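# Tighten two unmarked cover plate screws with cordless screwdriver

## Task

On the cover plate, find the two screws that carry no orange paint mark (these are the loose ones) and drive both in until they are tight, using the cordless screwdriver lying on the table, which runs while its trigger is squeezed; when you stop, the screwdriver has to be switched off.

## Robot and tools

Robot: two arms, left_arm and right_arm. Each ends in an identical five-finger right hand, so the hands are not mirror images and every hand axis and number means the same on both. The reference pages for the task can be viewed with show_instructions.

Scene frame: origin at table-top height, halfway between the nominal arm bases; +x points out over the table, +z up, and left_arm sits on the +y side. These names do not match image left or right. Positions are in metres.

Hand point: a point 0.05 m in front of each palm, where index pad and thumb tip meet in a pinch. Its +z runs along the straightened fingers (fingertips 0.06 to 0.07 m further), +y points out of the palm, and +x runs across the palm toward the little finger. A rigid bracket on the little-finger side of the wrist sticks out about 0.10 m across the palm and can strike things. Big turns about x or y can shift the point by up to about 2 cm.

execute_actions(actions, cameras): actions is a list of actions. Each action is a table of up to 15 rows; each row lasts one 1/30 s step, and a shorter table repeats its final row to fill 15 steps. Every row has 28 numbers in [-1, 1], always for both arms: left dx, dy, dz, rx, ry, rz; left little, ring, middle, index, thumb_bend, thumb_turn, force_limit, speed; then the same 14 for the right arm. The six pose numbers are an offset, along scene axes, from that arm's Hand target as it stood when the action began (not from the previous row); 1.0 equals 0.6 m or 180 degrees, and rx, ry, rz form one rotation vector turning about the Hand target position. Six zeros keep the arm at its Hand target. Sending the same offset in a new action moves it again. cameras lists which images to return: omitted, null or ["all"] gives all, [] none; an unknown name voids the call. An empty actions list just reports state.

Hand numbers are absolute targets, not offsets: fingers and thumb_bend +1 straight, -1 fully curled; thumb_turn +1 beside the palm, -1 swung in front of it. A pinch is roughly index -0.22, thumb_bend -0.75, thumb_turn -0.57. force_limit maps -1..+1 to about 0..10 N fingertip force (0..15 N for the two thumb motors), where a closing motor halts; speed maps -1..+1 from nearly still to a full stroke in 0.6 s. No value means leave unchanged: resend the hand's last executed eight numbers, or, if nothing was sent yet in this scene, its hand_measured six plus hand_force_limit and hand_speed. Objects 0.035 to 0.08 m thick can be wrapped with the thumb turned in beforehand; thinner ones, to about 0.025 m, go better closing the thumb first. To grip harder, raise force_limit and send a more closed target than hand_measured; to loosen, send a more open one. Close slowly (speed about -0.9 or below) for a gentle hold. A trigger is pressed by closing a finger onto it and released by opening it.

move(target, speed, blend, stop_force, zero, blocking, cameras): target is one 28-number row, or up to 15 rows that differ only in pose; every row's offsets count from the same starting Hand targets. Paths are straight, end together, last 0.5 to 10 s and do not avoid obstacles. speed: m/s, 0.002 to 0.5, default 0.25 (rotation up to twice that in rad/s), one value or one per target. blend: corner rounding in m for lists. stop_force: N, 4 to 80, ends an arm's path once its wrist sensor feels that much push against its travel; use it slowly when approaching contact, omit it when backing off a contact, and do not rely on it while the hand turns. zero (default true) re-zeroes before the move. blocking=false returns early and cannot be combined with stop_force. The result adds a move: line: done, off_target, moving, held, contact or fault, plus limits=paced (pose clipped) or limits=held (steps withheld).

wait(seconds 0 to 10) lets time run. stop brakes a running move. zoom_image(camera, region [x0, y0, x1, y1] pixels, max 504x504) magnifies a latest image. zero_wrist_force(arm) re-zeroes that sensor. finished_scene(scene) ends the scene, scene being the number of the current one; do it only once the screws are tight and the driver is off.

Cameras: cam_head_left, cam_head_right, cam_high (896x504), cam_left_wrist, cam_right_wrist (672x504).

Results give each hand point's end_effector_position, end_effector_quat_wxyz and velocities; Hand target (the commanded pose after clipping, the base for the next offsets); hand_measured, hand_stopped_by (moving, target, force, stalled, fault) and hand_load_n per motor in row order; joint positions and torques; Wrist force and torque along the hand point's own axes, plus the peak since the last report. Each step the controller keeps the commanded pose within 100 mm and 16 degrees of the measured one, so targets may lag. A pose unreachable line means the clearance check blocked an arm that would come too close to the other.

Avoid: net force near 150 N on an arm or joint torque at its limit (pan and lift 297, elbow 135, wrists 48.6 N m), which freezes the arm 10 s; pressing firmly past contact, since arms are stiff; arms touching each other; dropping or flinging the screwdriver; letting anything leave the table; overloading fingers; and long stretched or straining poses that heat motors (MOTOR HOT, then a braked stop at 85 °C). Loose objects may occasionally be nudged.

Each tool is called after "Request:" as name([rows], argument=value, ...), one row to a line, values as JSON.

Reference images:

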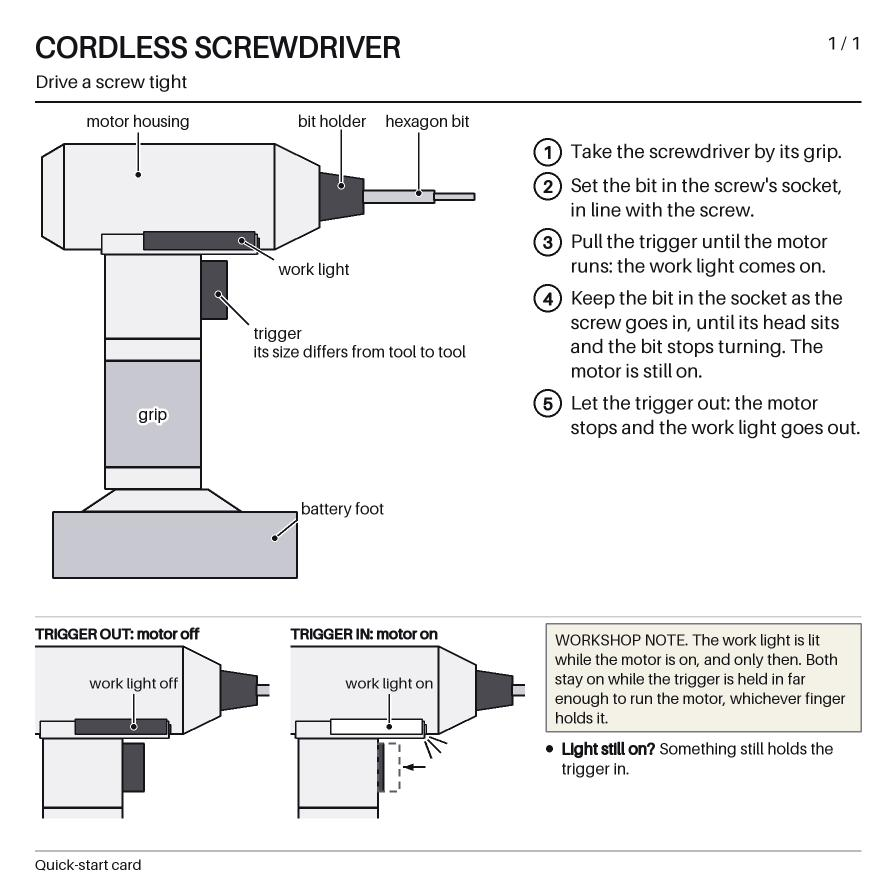

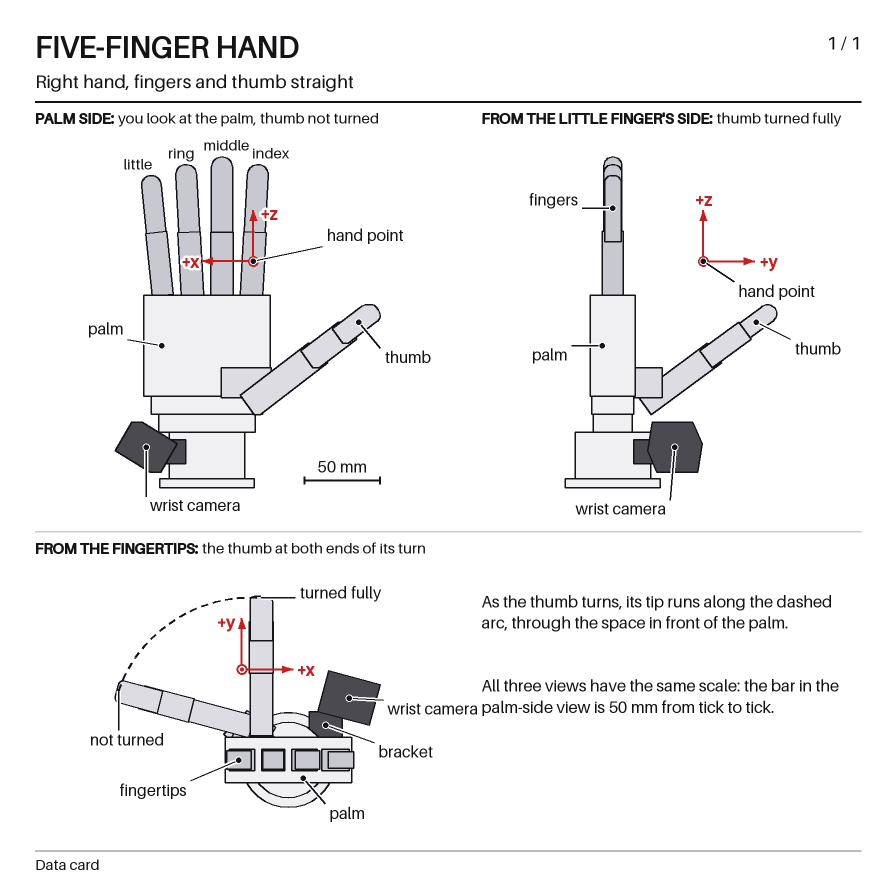

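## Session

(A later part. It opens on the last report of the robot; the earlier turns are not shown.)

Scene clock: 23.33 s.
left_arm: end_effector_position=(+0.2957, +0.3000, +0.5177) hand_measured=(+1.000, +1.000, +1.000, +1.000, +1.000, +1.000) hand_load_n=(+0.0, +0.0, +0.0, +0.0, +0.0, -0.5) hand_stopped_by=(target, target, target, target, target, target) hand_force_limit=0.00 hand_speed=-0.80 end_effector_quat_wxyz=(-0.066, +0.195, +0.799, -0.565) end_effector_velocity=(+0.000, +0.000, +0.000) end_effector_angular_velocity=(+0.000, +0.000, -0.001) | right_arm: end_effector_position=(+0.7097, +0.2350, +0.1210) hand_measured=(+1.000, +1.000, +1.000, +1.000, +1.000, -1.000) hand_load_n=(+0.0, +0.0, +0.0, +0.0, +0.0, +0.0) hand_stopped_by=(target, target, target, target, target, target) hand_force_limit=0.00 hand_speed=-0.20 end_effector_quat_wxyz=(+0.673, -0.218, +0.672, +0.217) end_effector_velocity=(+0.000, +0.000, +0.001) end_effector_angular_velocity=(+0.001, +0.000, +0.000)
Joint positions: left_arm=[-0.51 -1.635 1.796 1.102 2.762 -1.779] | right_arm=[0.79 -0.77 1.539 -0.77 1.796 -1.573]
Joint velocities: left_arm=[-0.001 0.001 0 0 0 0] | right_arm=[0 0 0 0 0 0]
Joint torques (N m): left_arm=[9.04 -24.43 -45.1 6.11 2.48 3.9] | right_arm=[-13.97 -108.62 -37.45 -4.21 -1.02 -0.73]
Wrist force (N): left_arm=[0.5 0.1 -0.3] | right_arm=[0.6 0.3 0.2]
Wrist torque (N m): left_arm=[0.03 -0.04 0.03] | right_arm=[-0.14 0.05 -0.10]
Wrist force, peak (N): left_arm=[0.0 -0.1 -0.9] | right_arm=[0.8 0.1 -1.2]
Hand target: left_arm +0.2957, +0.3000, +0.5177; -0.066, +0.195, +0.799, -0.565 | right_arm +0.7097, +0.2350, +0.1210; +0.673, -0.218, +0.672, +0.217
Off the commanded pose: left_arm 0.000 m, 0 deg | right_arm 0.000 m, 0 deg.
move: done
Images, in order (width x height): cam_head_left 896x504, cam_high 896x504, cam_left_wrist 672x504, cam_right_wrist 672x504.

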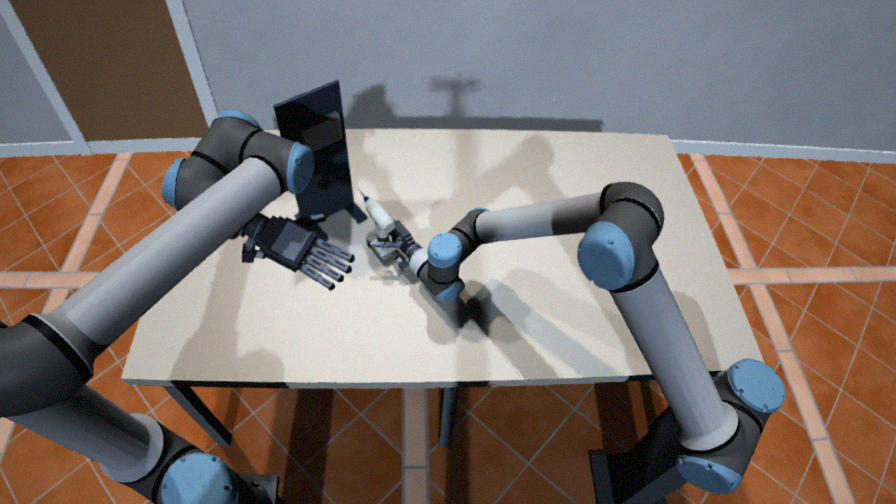

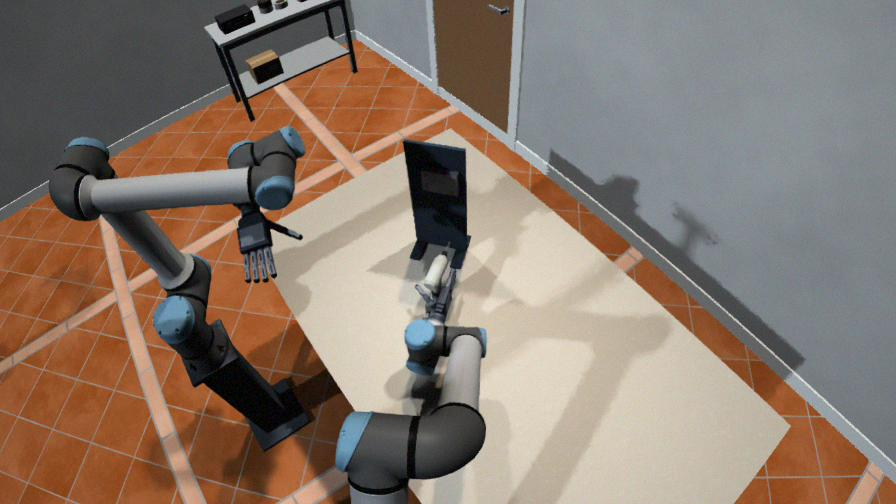

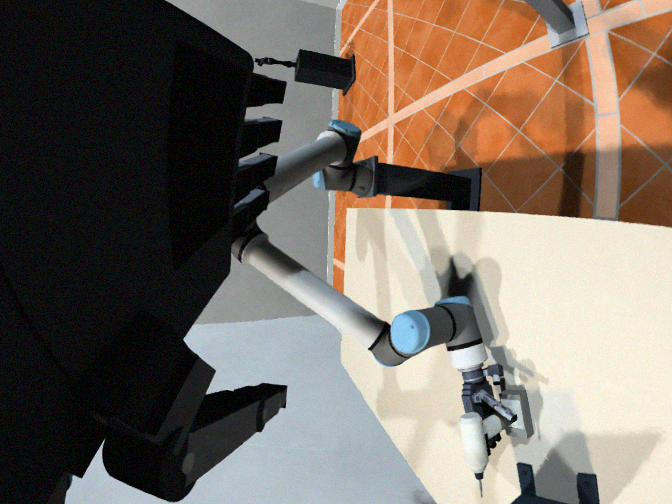

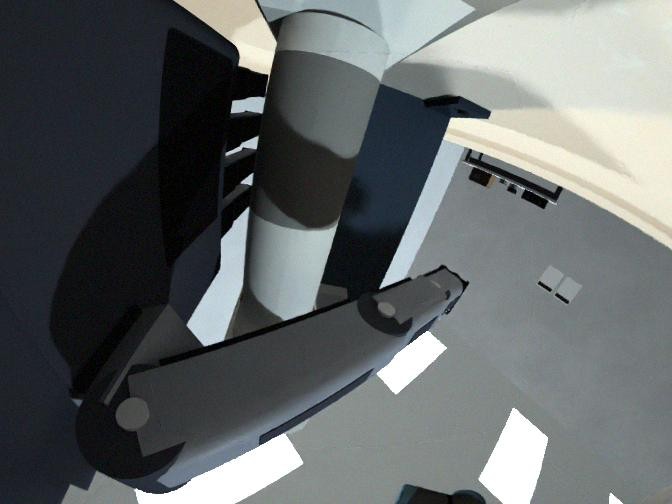

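Request:
move(target=[0,0,0,0,0,0,1,1,1,1,1,1,0,-0.8,0.0243,0.0176,0,0,0,0,1,1,1,1,1,-1,0,-0.2], speed=0.04, stop_force=5, cameras=["cam_right_wrist"])

Request:
move(target=[0,0,0,0,0,0,1,1,1,1,1,1,0,-0.8,-0.0147,0.0202,0,0,0,0,1,1,1,1,1,-1,0,-0.2], speed=0.02, stop_force=4, cameras=["cam_head_left","cam_high","cam_left_wrist","cam_right_wrist"])

Request:
zoom_image(camera="cam_high", region=[370, 220, 490, 380])

Request:
zoom_image(camera="cam_left_wrist", region=[420, 340, 620, 504])

Scene clock: 25.57 s.
left_arm: end_effector_position=(+0.2957, +0.3000, +0.5177) hand_measured=(+1.000, +1.000, +1.000, +1.000, +1.000, +1.000) hand_load_n=(+0.0, +0.0, +0.0, +0.0, +0.0, +0.0) hand_stopped_by=(target, target, target, target, target, target) hand_force_limit=0.00 hand_speed=-0.80 end_effector_quat_wxyz=(-0.066, +0.195, +0.799, -0.565) end_effector_velocity=(+0.000, +0.000, +0.000) end_effector_angular_velocity=(+0.000, +0.001, -0.001) | right_arm: end_effector_position=(+0.7243, +0.2456, +0.1210) hand_measured=(+1.000, +1.000, +1.000, +1.000, +1.000, -1.000) hand_load_n=(+0.0, +0.5, +0.0, +0.0, +0.0, +0.0) hand_stopped_by=(target, target, target, target, target, target) hand_force_limit=0.00 hand_speed=-0.20 end_effector_quat_wxyz=(+0.673, -0.218, +0.672, +0.217) end_effector_velocity=(+0.000, +0.000, -0.001) end_effector_angular_velocity=(-0.001, +0.001, +0.000)
Joint positions: left_arm=[-0.51 -1.635 1.796 1.102 2.762 -1.779] | right_arm=[0.785 -0.75 1.497 -0.748 1.791 -1.573]
Joint velocities: left_arm=[0 0 0 0 0.001 0] | right_arm=[0 0 0 0.001 0 0]
Joint torques (N m): left_arm=[3.72 -27.51 -44.54 5.65 2.3 3.51] | right_arm=[14.8 -111.16 -28.18 -4.24 1.35 1.55]
Wrist force (N): left_arm=[0.0 0.3 -0.4] | right_arm=[1.0 0.4 -0.2]
Wrist torque (N m): left_arm=[0.06 0.04 0.00] | right_arm=[-0.10 0.00 -0.06]
Wrist force, peak (N): left_arm=[0.1 0.1 -0.9] | right_arm=[0.8 0.2 -1.0]
Hand target: left_arm +0.2957, +0.3000, +0.5177; -0.066, +0.195, +0.799, -0.565 | right_arm +0.7243, +0.2456, +0.1210; +0.673, -0.218, +0.672, +0.217
Off the commanded pose: left_arm 0.000 m, 0 deg | right_arm 0.000 m, 0 deg.
move: done
Images, in order (width x height): cam_right_wrist 672x504.

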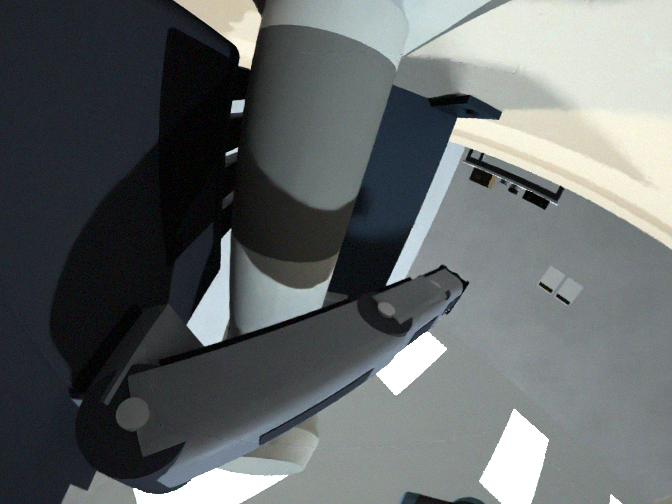

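Scene clock: 27.60 s.
left_arm: end_effector_position=(+0.2957, +0.3000, +0.5177) hand_measured=(+1.000, +1.000, +1.000, +1.000, +1.000, +1.000) hand_load_n=(-0.5, +0.0, +0.0, +0.0, +0.0, +0.0) hand_stopped_by=(target, target, target, target, target, target) hand_force_limit=0.00 hand_speed=-0.80 end_effector_quat_wxyz=(-0.066, +0.195, +0.799, -0.565) end_effector_velocity=(+0.000, +0.000, +0.000) end_effector_angular_velocity=(+0.000, +0.000, +0.000) | right_arm: end_effector_position=(+0.7155, +0.2577, +0.1210) hand_measured=(+1.000, +1.000, +1.000, +1.000, +1.000, -1.000) hand_load_n=(+0.0, +0.0, +0.0, +0.5, +0.0, +0.0) hand_stopped_by=(target, target, target, target, target, target) hand_force_limit=0.00 hand_speed=-0.20 end_effector_quat_wxyz=(+0.673, -0.218, +0.672, +0.217) end_effector_velocity=(+0.000, +0.000, +0.001) end_effector_angular_velocity=(+0.002, -0.001, +0.000)
Joint positions: left_arm=[-0.51 -1.635 1.796 1.102 2.762 -1.779] | right_arm=[0.802 -0.742 1.482 -0.74 1.808 -1.573]
Joint velocities: left_arm=[0 0 0 0 0 0] | right_arm=[0 -0.001 0 -0.001 0 0]
Joint torques (N m): left_arm=[9.34 -27.31 -45.57 5.69 2.28 3.48] | right_arm=[-15.13 -110.61 -28.46 -4.72 -1.37 -1.25]
Wrist force (N): left_arm=[0.2 0.0 -0.2] | right_arm=[0.5 -0.1 0.0]
Wrist torque (N m): left_arm=[0.00 0.00 0.00] | right_arm=[-0.18 0.06 -0.11]
Wrist force, peak (N): left_arm=[0.2 0.3 -0.6] | right_arm=[0.6 -1.5 -0.3]
Hand target: left_arm +0.2957, +0.3000, +0.5177; -0.066, +0.195, +0.799, -0.565 | right_arm +0.7155, +0.2577, +0.1210; +0.673, -0.218, +0.672, +0.217
Off the commanded pose: left_arm 0.000 m, 0 deg | right_arm 0.000 m, 0 deg.
move: done
Images, in order (width x height): cam_head_left 896x504, cam_high 896x504, cam_left_wrist 672x504, cam_right_wrist 672x504.

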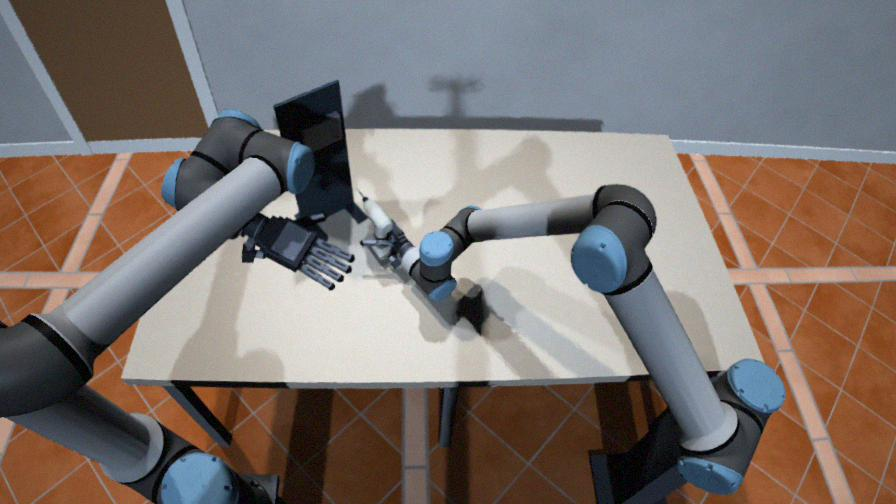

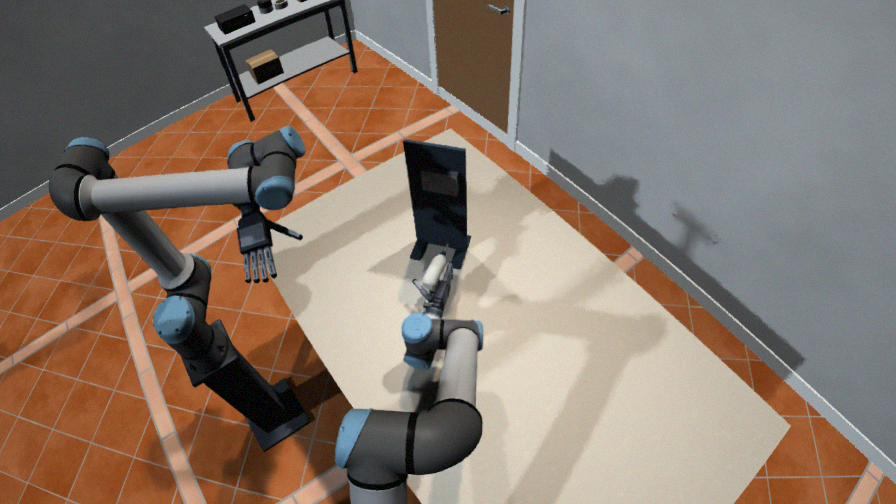

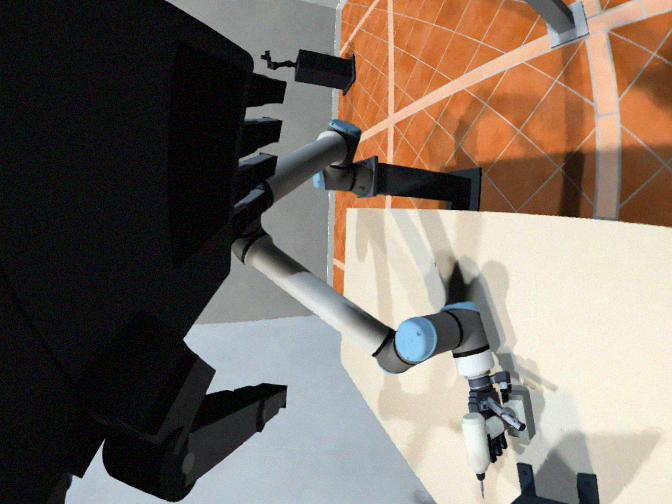

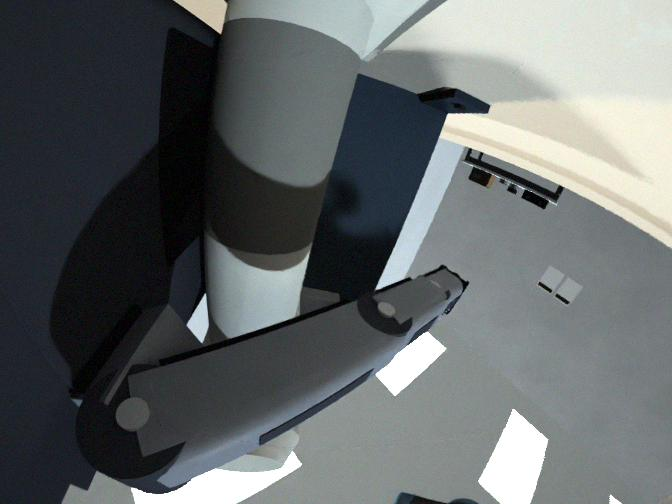

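Scaled by 3.150.

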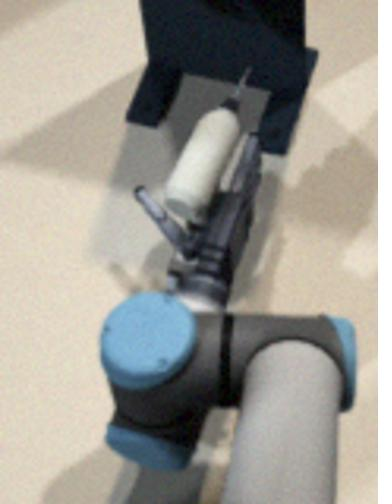

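Scaled by 2.520 from the camera's 672x504 image, which has a finer 960x720 frame.

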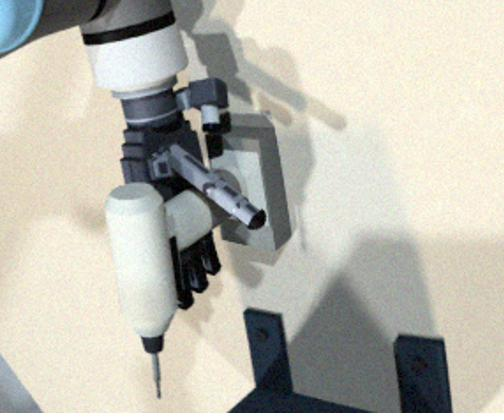

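Request:
move([
  [0,0,0,0,0,0,1,1,1,1,1,1,0,-0.8,0.002,-0.0028,0,0,0,0,1,1,1,1,1,-1,0,-0.2],
  [0,0,0,0,0,0,1,1,1,1,1,1,0,-0.8,0.0287,0.017,0,0,0,0,1,1,1,1,1,-1,0,-0.2],
], speed=0.02, stop_force=4, cameras=["cam_head_left","cam_high","cam_left_wrist","cam_right_wrist"])

Request:
zoom_image(camera="cam_left_wrist", region=[420, 340, 620, 504])

Scene clock: 30.00 s.
left_arm: end_effector_position=(+0.2957, +0.3000, +0.5177) hand_measured=(+1.000, +1.000, +1.000, +1.000, +1.000, +1.000) hand_load_n=(+0.0, +0.0, +0.0, +0.0, +0.0, -0.5) hand_stopped_by=(target, target, target, target, target, target) hand_force_limit=0.00 hand_speed=-0.80 end_effector_quat_wxyz=(-0.066, +0.195, +0.799, -0.565) end_effector_velocity=(+0.000, +0.000, +0.000) end_effector_angular_velocity=(+0.001, +0.001, +0.001) | right_arm: end_effector_position=(+0.7327, +0.2679, +0.1210) hand_measured=(+1.000, +1.000, +1.000, +1.000, +1.000, -1.000) hand_load_n=(+0.0, +0.0, +0.0, +0.0, +0.0, +0.0) hand_stopped_by=(target, target, target, target, target, target) hand_force_limit=0.00 hand_speed=-0.20 end_effector_quat_wxyz=(+0.673, -0.218, +0.672, +0.217) end_effector_velocity=(+0.000, +0.000, +0.000) end_effector_angular_velocity=(+0.000, +0.000, +0.000)
Joint positions: left_arm=[-0.51 -1.635 1.796 1.102 2.762 -1.779] | right_arm=[0.795 -0.721 1.437 -0.717 1.801 -1.573]
Joint velocities: left_arm=[0 0 0 0.001 0 -0.001] | right_arm=[0 0 0 0 0 0]
Joint torques (N m): left_arm=[5.06 -22.66 -43.47 5.87 2.07 3.66] | right_arm=[9.79 -112.3 -28.76 -4.57 1.34 1.29]
Wrist force (N): left_arm=[0.5 0.0 -0.1] | right_arm=[0.8 0.1 -0.2]
Wrist torque (N m): left_arm=[-0.02 -0.04 0.02] | right_arm=[-0.14 0.04 -0.07]
Wrist force, peak (N): left_arm=[0.0 -0.3 -0.7] | right_arm=[0.7 0.2 -1.8]
Hand target: left_arm +0.2957, +0.3000, +0.5177; -0.066, +0.195, +0.799, -0.565 | right_arm +0.7327, +0.2680, +0.1210; +0.673, -0.218, +0.672, +0.217
Off the commanded pose: left_arm 0.000 m, 0 deg | right_arm 0.000 m, 0 deg.
move: done
Images, in order (width x height): cam_head_left 896x504, cam_high 896x504, cam_left_wrist 672x504, cam_right_wrist 672x504.

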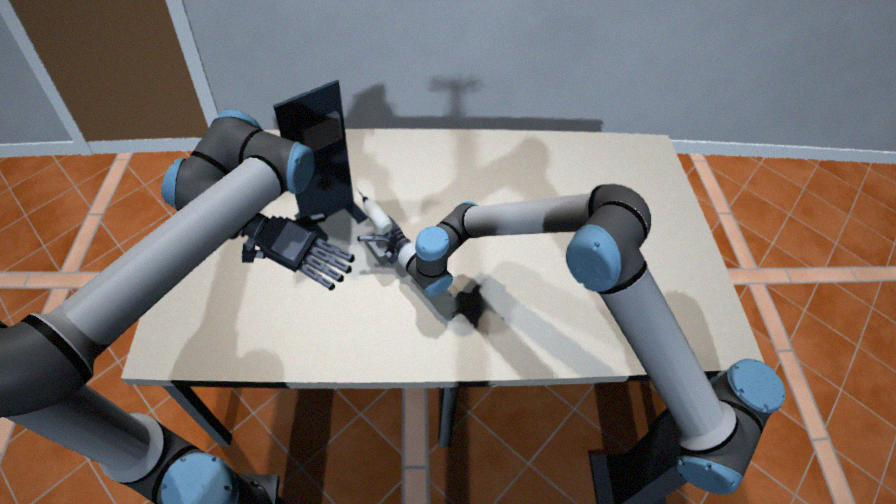

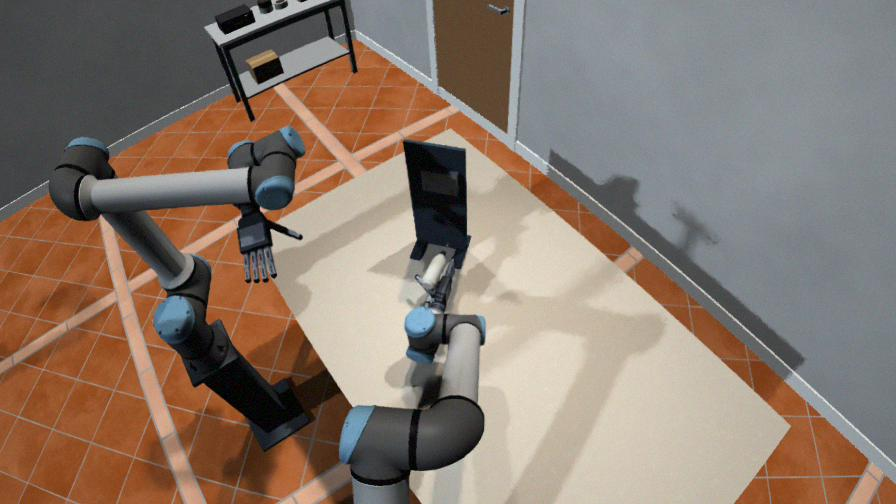

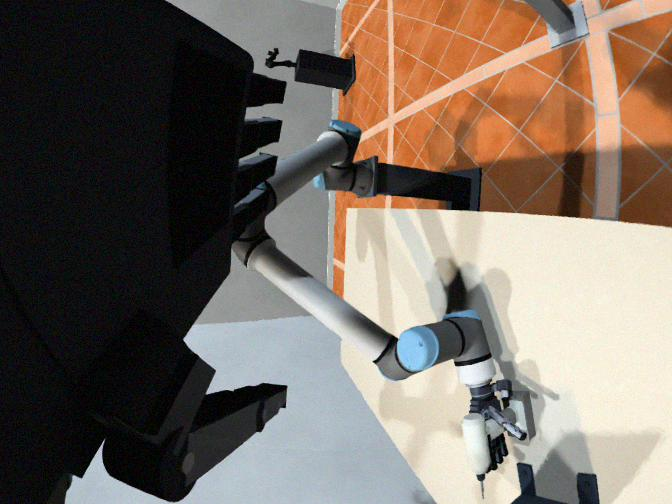

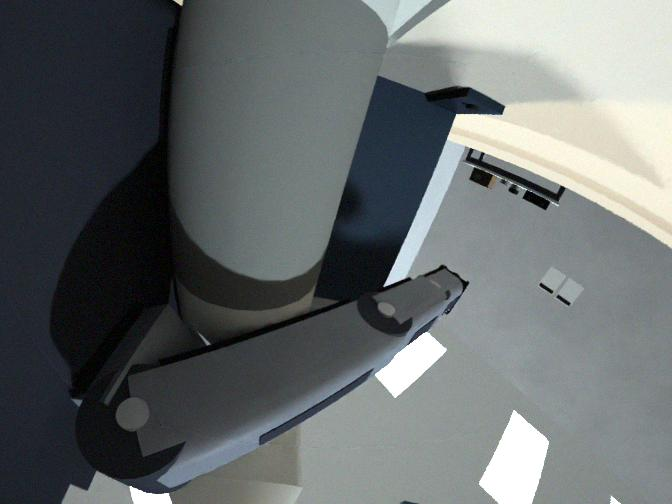

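Scaled by 2.520 from the camera's 672x504 image, which has a finer 960x720 frame.

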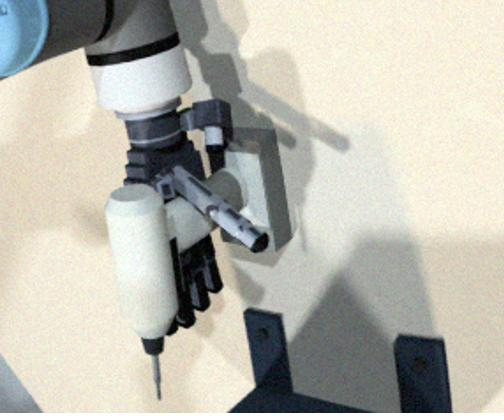

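Request:
zoom_image(camera="cam_left_wrist", region=[455, 395, 545, 495])

Request:
zoom_image(camera="cam_head_left", region=[340, 170, 440, 290])

Scaled by 5.040 from the camera's 672x504 image, which has a finer 960x720 frame.

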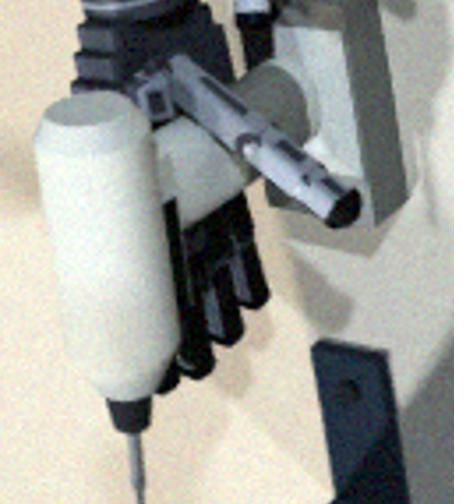

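Scaled by 4.200.

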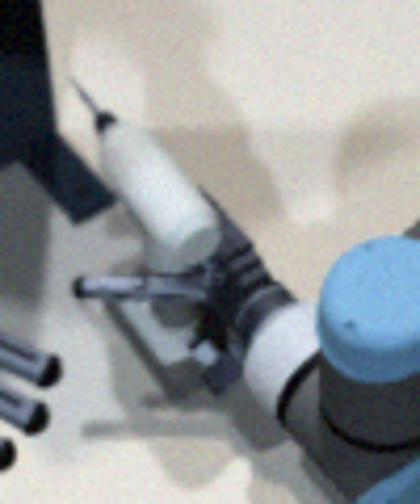

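Request:
move(target=[0,0,0,0,0,0,1,1,1,1,1,1,0,-0.8,0,0,0,0,0,0,-1,-1,-1,1,-1,-1,0.0,-0.75], cameras=["cam_head_left","cam_high","cam_left_wrist","cam_right_wrist"])

Request:
zoom_image(camera="cam_left_wrist", region=[455, 395, 545, 495])

Scene clock: 35.07 s.
left_arm: end_effector_position=(+0.2957, +0.3000, +0.5177) hand_measured=(+1.000, +1.000, +1.000, +1.000, +1.000, +1.000) hand_load_n=(+0.0, +0.0, +0.0, +0.0, +0.0, -0.5) hand_stopped_by=(target, target, target, target, target, target) hand_force_limit=0.00 hand_speed=-0.80 end_effector_quat_wxyz=(-0.066, +0.195, +0.799, -0.565) end_effector_velocity=(+0.000, +0.000, +0.000) end_effector_angular_velocity=(+0.000, +0.000, +0.000) | right_arm: end_effector_position=(+0.7327, +0.2680, +0.1210) hand_measured=(-0.872, -0.858, -0.552, +1.000, +0.012, -1.000) hand_load_n=(+7.5, +4.0, +5.0, +0.0, +7.5, +1.0) hand_stopped_by=(force, force, force, target, force, target) hand_force_limit=0.00 hand_speed=-0.75 end_effector_quat_wxyz=(+0.673, -0.218, +0.672, +0.217) end_effector_velocity=(+0.000, +0.000, +0.001) end_effector_angular_velocity=(+0.001, -0.001, -0.001)
Joint positions: left_arm=[-0.51 -1.635 1.796 1.102 2.762 -1.779] | right_arm=[0.795 -0.721 1.437 -0.717 1.801 -1.573]
Joint velocities: left_arm=[0 0 0 -0.001 0 0] | right_arm=[0 -0.001 0 -0.001 0.001 0]
Joint torques (N m): left_arm=[9.19 -19.38 -41.32 6.35 2.57 3.84] | right_arm=[13.51 -112.89 -38.08 -0.68 1.24 1.22]
Wrist force (N): left_arm=[0.1 0.0 -0.4] | right_arm=[1.4 1.7 0.4]
Wrist torque (N m): left_arm=[0.01 0.03 0.00] | right_arm=[-0.14 -0.36 0.30]
Wrist force, peak (N): left_arm=[0.4 -0.6 -0.4] | right_arm=[0.9 1.5 -1.5]
Hand target: left_arm +0.2957, +0.3000, +0.5177; -0.066, +0.195, +0.799, -0.565 | right_arm +0.7327, +0.2680, +0.1210; +0.673, -0.218, +0.672, +0.217
Off the commanded pose: left_arm 0.000 m, 0 deg | right_arm 0.000 m, 0 deg.
move: done
Images, in order (width x height): cam_head_left 896x504, cam_high 896x504, cam_left_wrist 672x504, cam_right_wrist 672x504.

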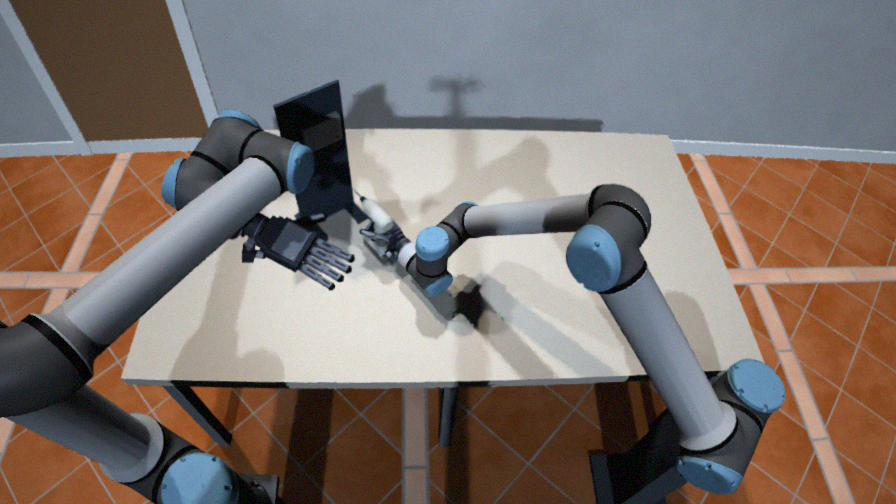

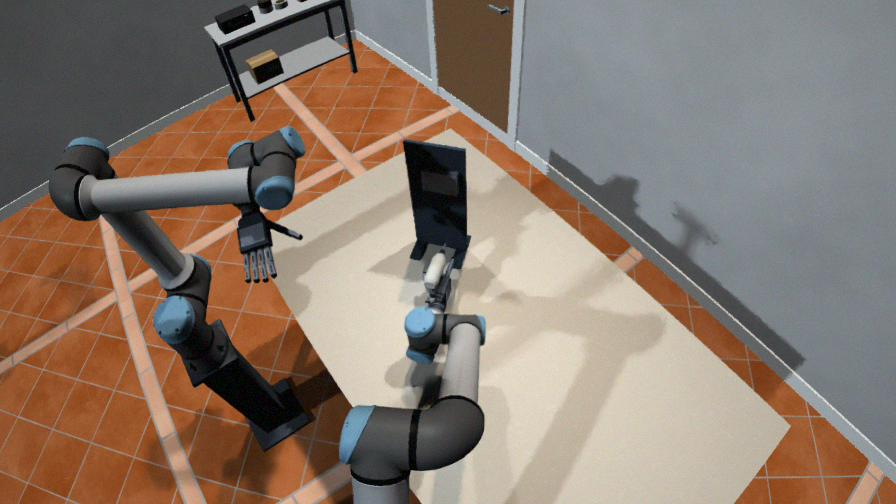

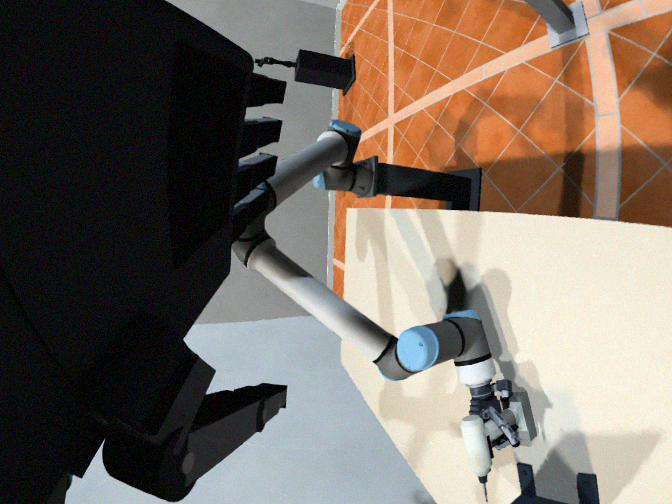

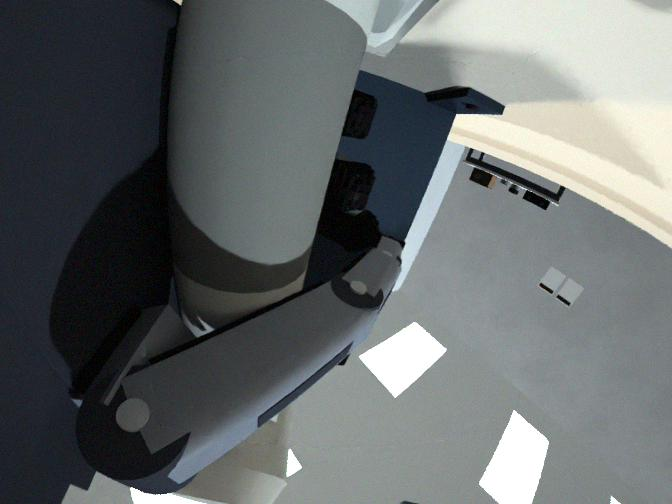

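Scaled by 5.040 from the camera's 672x504 image, which has a finer 960x720 frame.

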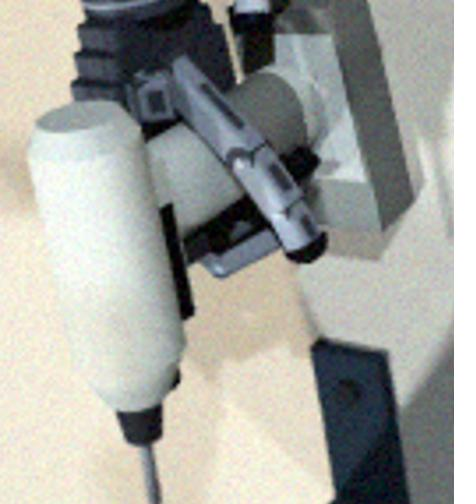

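Request:
move(target=[0,0,0,0,0,0,1,1,1,1,1,1,0,-0.8,0,0,0,0,0,0,-0.98,-0.98,-0.98,1,-0.98,-1,0.5,-0.8], cameras=["cam_left_wrist"])

Request:
move(target=[0,0,0,0,0,0,1,1,1,1,1,1,0,-0.8,0,0,0.1,0,0,0,-0.98,-0.98,-0.98,1,-0.98,-1,0.5,-0.8], speed=0.05)

Request:
zoom_image(camera="cam_left_wrist", region=[455, 385, 545, 495])

Request:
zoom_image(camera="cam_head_left", region=[340, 170, 440, 290])

Scene clock: 36.07 s.
left_arm: end_effector_position=(+0.2957, +0.3000, +0.5177) hand_measured=(+1.000, +1.000, +1.000, +1.000, +1.000, +1.000) hand_load_n=(+0.0, +0.0, +0.0, +0.0, +0.0, +0.0) hand_stopped_by=(target, target, target, target, target, target) hand_force_limit=0.00 hand_speed=-0.80 end_effector_quat_wxyz=(-0.066, +0.195, +0.799, -0.565) end_effector_velocity=(+0.000, +0.000, +0.000) end_effector_angular_velocity=(+0.000, +0.000, +0.000) | right_arm: end_effector_position=(+0.7327, +0.2680, +0.1210) hand_measured=(-0.880, -0.876, -0.572, +1.000, -0.002, -1.000) hand_load_n=(+9.0, +10.5, +7.0, +0.0, +10.5, +2.5) hand_stopped_by=(force, force, force, target, force, target) hand_force_limit=0.50 hand_speed=-0.80 end_effector_quat_wxyz=(+0.673, -0.218, +0.672, +0.217) end_effector_velocity=(+0.000, +0.000, -0.002) end_effector_angular_velocity=(-0.002, +0.002, +0.000)
Joint positions: left_arm=[-0.51 -1.635 1.796 1.102 2.762 -1.779] | right_arm=[0.795 -0.721 1.437 -0.717 1.801 -1.573]
Joint velocities: left_arm=[0 0 0 0 0 -0.001] | right_arm=[0 0.001 0 0.001 0 0]
Joint torques (N m): left_arm=[9.28 -19.83 -42.26 6.71 2.12 3.69] | right_arm=[13.3 -107.5 -34.95 0.04 1.33 1]
Wrist force (N): left_arm=[-0.1 0.0 -0.2] | right_arm=[-0.2 1.7 0.6]
Wrist torque (N m): left_arm=[0.00 0.06 -0.02] | right_arm=[-0.20 -0.44 0.33]
Wrist force, peak (N): left_arm=[0.0 0.4 -0.7] | right_arm=[1.5 1.9 0.4]
Hand target: left_arm +0.2957, +0.3000, +0.5177; -0.066, +0.195, +0.799, -0.565 | right_arm +0.7327, +0.2680, +0.1210; +0.673, -0.218, +0.672, +0.217
Off the commanded pose: left_arm 0.000 m, 0 deg | right_arm 0.000 m, 0 deg.
move: done
Images, in order (width x height): cam_left_wrist 672x504.

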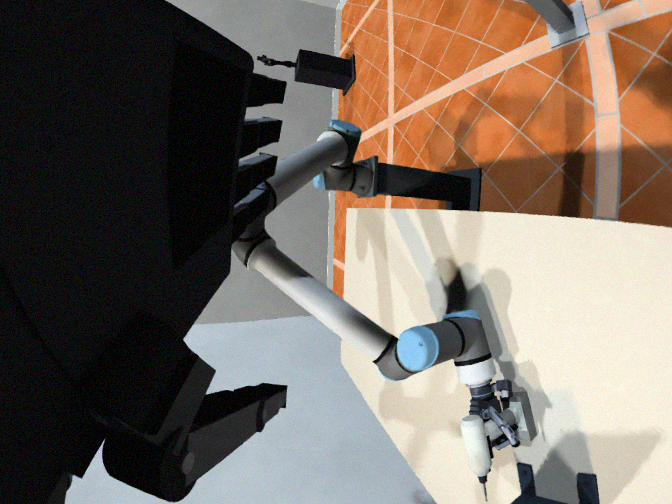

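Scene clock: 37.53 s.
left_arm: end_effector_position=(+0.2957, +0.3000, +0.5177) hand_measured=(+1.000, +1.000, +1.000, +1.000, +1.000, +1.000) hand_load_n=(+0.0, +0.0, +0.0, +0.0, +0.0, -0.5) hand_stopped_by=(target, target, target, target, target, target) hand_force_limit=0.00 hand_speed=-0.80 end_effector_quat_wxyz=(-0.066, +0.195, +0.799, -0.565) end_effector_velocity=(+0.000, +0.000, +0.000) end_effector_angular_velocity=(+0.000, -0.001, +0.000) | right_arm: end_effector_position=(+0.7327, +0.2679, +0.1811) hand_measured=(-0.880, -0.876, -0.572, +1.000, -0.002, -1.000) hand_load_n=(+0.0, +4.5, +8.0, +0.0, +10.5, +2.0) hand_stopped_by=(force, force, force, target, force, target) hand_force_limit=0.50 hand_speed=-0.80 end_effector_quat_wxyz=(+0.673, -0.218, +0.672, +0.217) end_effector_velocity=(+0.000, +0.000, -0.001) end_effector_angular_velocity=(+0.003, -0.003, +0.000)
Joint positions: left_arm=[-0.51 -1.635 1.796 1.102 2.762 -1.779] | right_arm=[0.795 -0.783 1.427 -0.644 1.801 -1.573]
Joint velocities: left_arm=[0 0 0 -0.001 -0.001 0.001] | right_arm=[0 0.002 0 -0.006 0 0]
Joint torques (N m): left_arm=[8.89 -18.74 -40.96 6.79 2.35 3.05] | right_arm=[-6.26 -104.03 -36.3 -6.3 -0.8 0.42]
Wrist force (N): left_arm=[0.3 -0.1 -0.5] | right_arm=[8.1 0.3 0.0]
Wrist torque (N m): left_arm=[0.00 0.00 0.00] | right_arm=[-0.14 -0.24 0.11]
Wrist force, peak (N): left_arm=[0.0 -0.5 -0.7] | right_arm=[9.6 0.0 -0.5]
Hand target: left_arm +0.2957, +0.3000, +0.5177; -0.066, +0.195, +0.799, -0.565 | right_arm +0.7327, +0.2679, +0.1810; +0.673, -0.218, +0.672, +0.217
Off the commanded pose: left_arm 0.000 m, 0 deg | right_arm 0.000 m, 0 deg.
move: done

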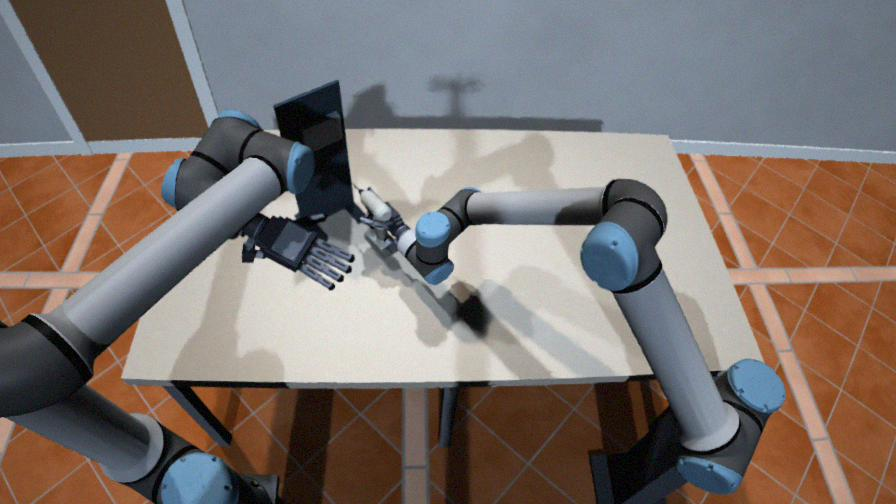

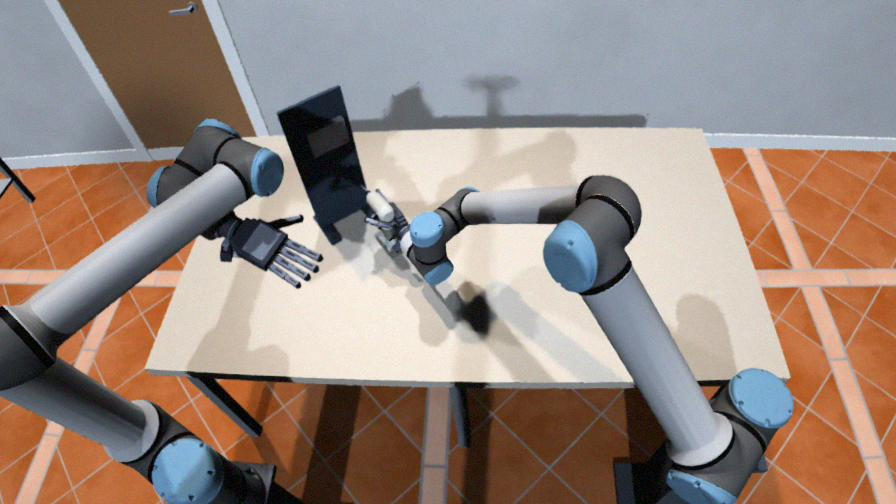

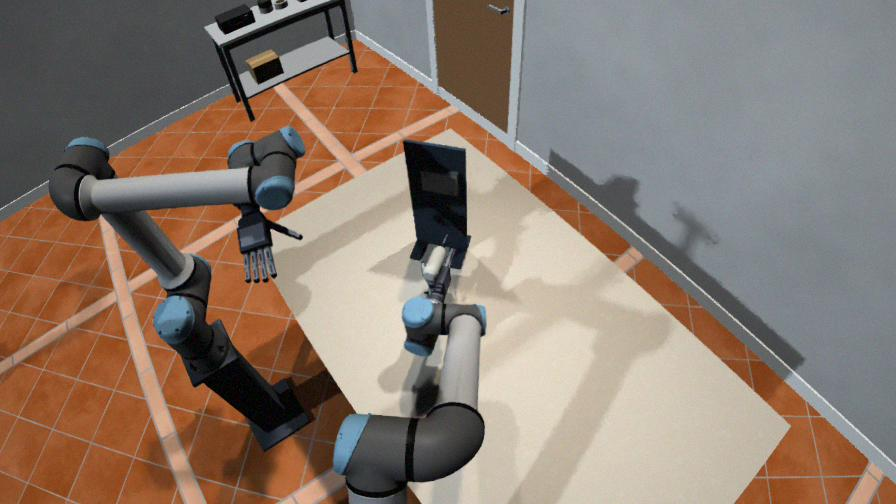

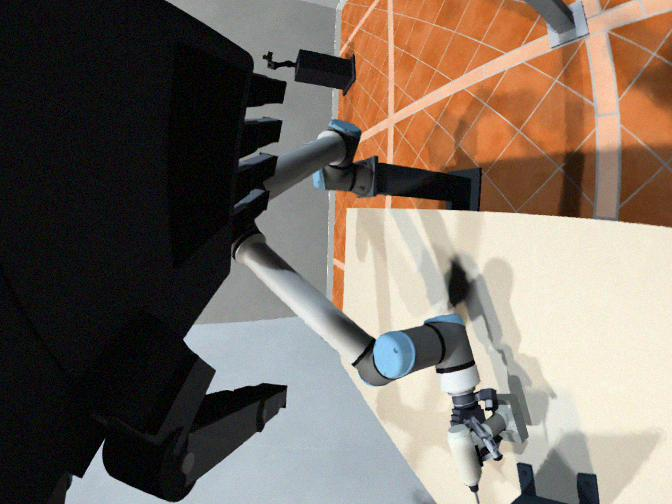

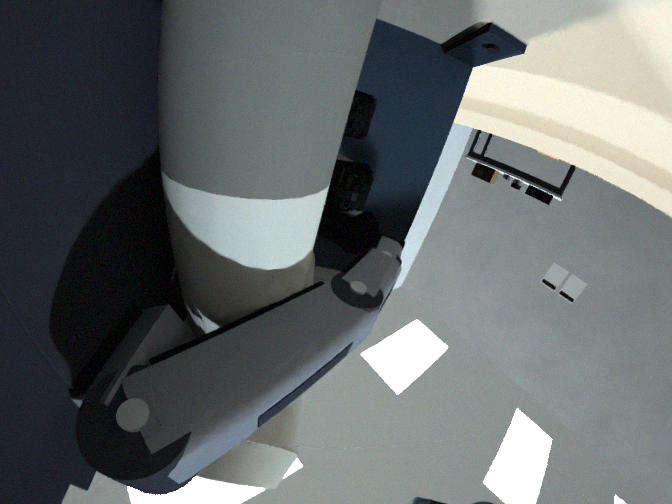

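Scaled by 4.582 from the camera's 672x504 image, which has a finer 960x720 frame.

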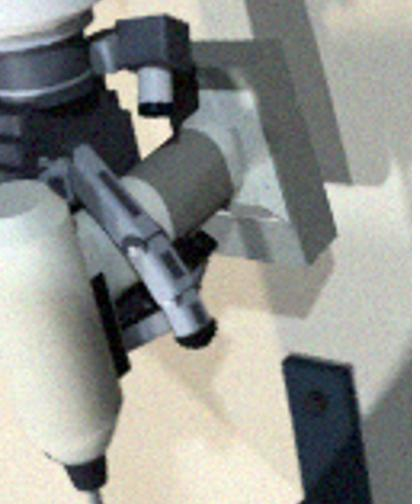

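Scaled by 4.200.

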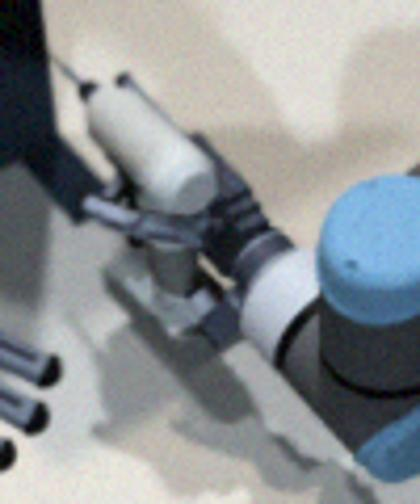

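Request:
move(target=[0,0,0,0,0,0,1,1,1,1,1,1,0,-0.8,0,0,0,0,0,0,-1,-1,-1,1,-1,-1,1.0,-0.8], cameras=["cam_right_wrist","cam_left_wrist"])

Scene clock: 38.40 s.
left_arm: end_effector_position=(+0.2957, +0.3000, +0.5177) hand_measured=(+1.000, +1.000, +1.000, +1.000, +1.000, +1.000) hand_load_n=(-0.5, +0.0, +0.0, +0.0, +0.0, -0.5) hand_stopped_by=(target, target, target, target, target, target) hand_force_limit=0.00 hand_speed=-0.80 end_effector_quat_wxyz=(-0.066, +0.195, +0.799, -0.565) end_effector_velocity=(+0.000, +0.001, +0.000) end_effector_angular_velocity=(+0.001, +0.001, +0.002) | right_arm: end_effector_position=(+0.7327, +0.2679, +0.1809) hand_measured=(-0.932, -0.894, -0.578, +1.000, -0.024, -1.000) hand_load_n=(+10.5, +9.5, +12.0, +0.0, +14.0, +3.5) hand_stopped_by=(force, force, force, target, force, target) hand_force_limit=1.00 hand_speed=-0.80 end_effector_quat_wxyz=(+0.673, -0.218, +0.672, +0.217) end_effector_velocity=(+0.000, +0.000, -0.002) end_effector_angular_velocity=(-0.001, +0.001, +0.000)
Joint positions: left_arm=[-0.51 -1.635 1.796 1.102 2.762 -1.779] | right_arm=[0.795 -0.783 1.427 -0.645 1.801 -1.573]
Joint velocities: left_arm=[0.001 0 0 0 -0.001 -0.002] | right_arm=[0 0.002 0 -0.001 0 0]
Joint torques (N m): left_arm=[10.41 -17.83 -40.23 6.04 2.68 3.76] | right_arm=[-13.99 -100.98 -35.54 -6.14 -1.11 0.47]
Wrist force (N): left_arm=[-0.3 0.1 -0.5] | right_arm=[8.2 0.3 -0.1]
Wrist torque (N m): left_arm=[0.03 0.10 -0.03] | right_arm=[-0.12 -0.27 0.14]
Wrist force, peak (N): left_arm=[0.5 -0.3 -0.4] | right_arm=[8.6 0.2 0.1]
Hand target: left_arm +0.2957, +0.3000, +0.5177; -0.066, +0.195, +0.799, -0.565 | right_arm +0.7327, +0.2679, +0.1810; +0.673, -0.218, +0.672, +0.217
Off the commanded pose: left_arm 0.000 m, 0 deg | right_arm 0.000 m, 0 deg.
move: done
Images, in order (width x height): cam_left_wrist 672x504, cam_right_wrist 672x504.

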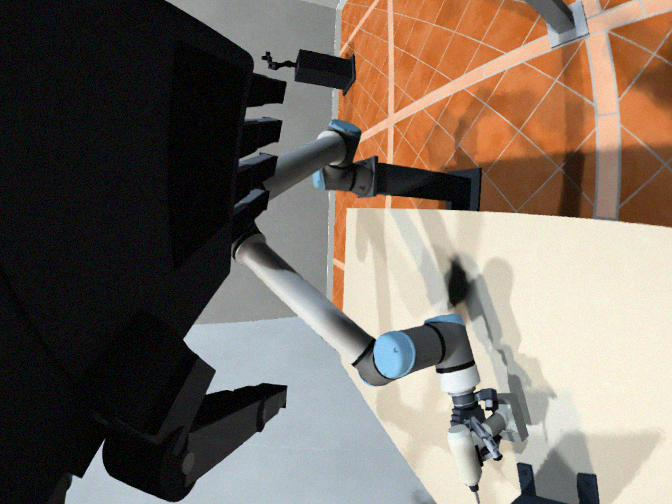

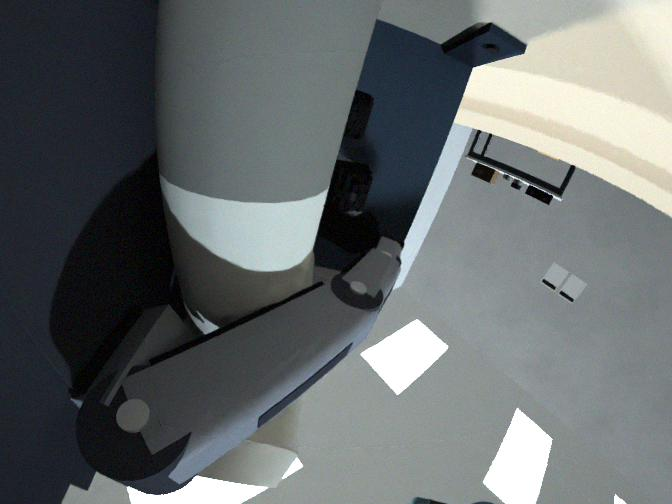

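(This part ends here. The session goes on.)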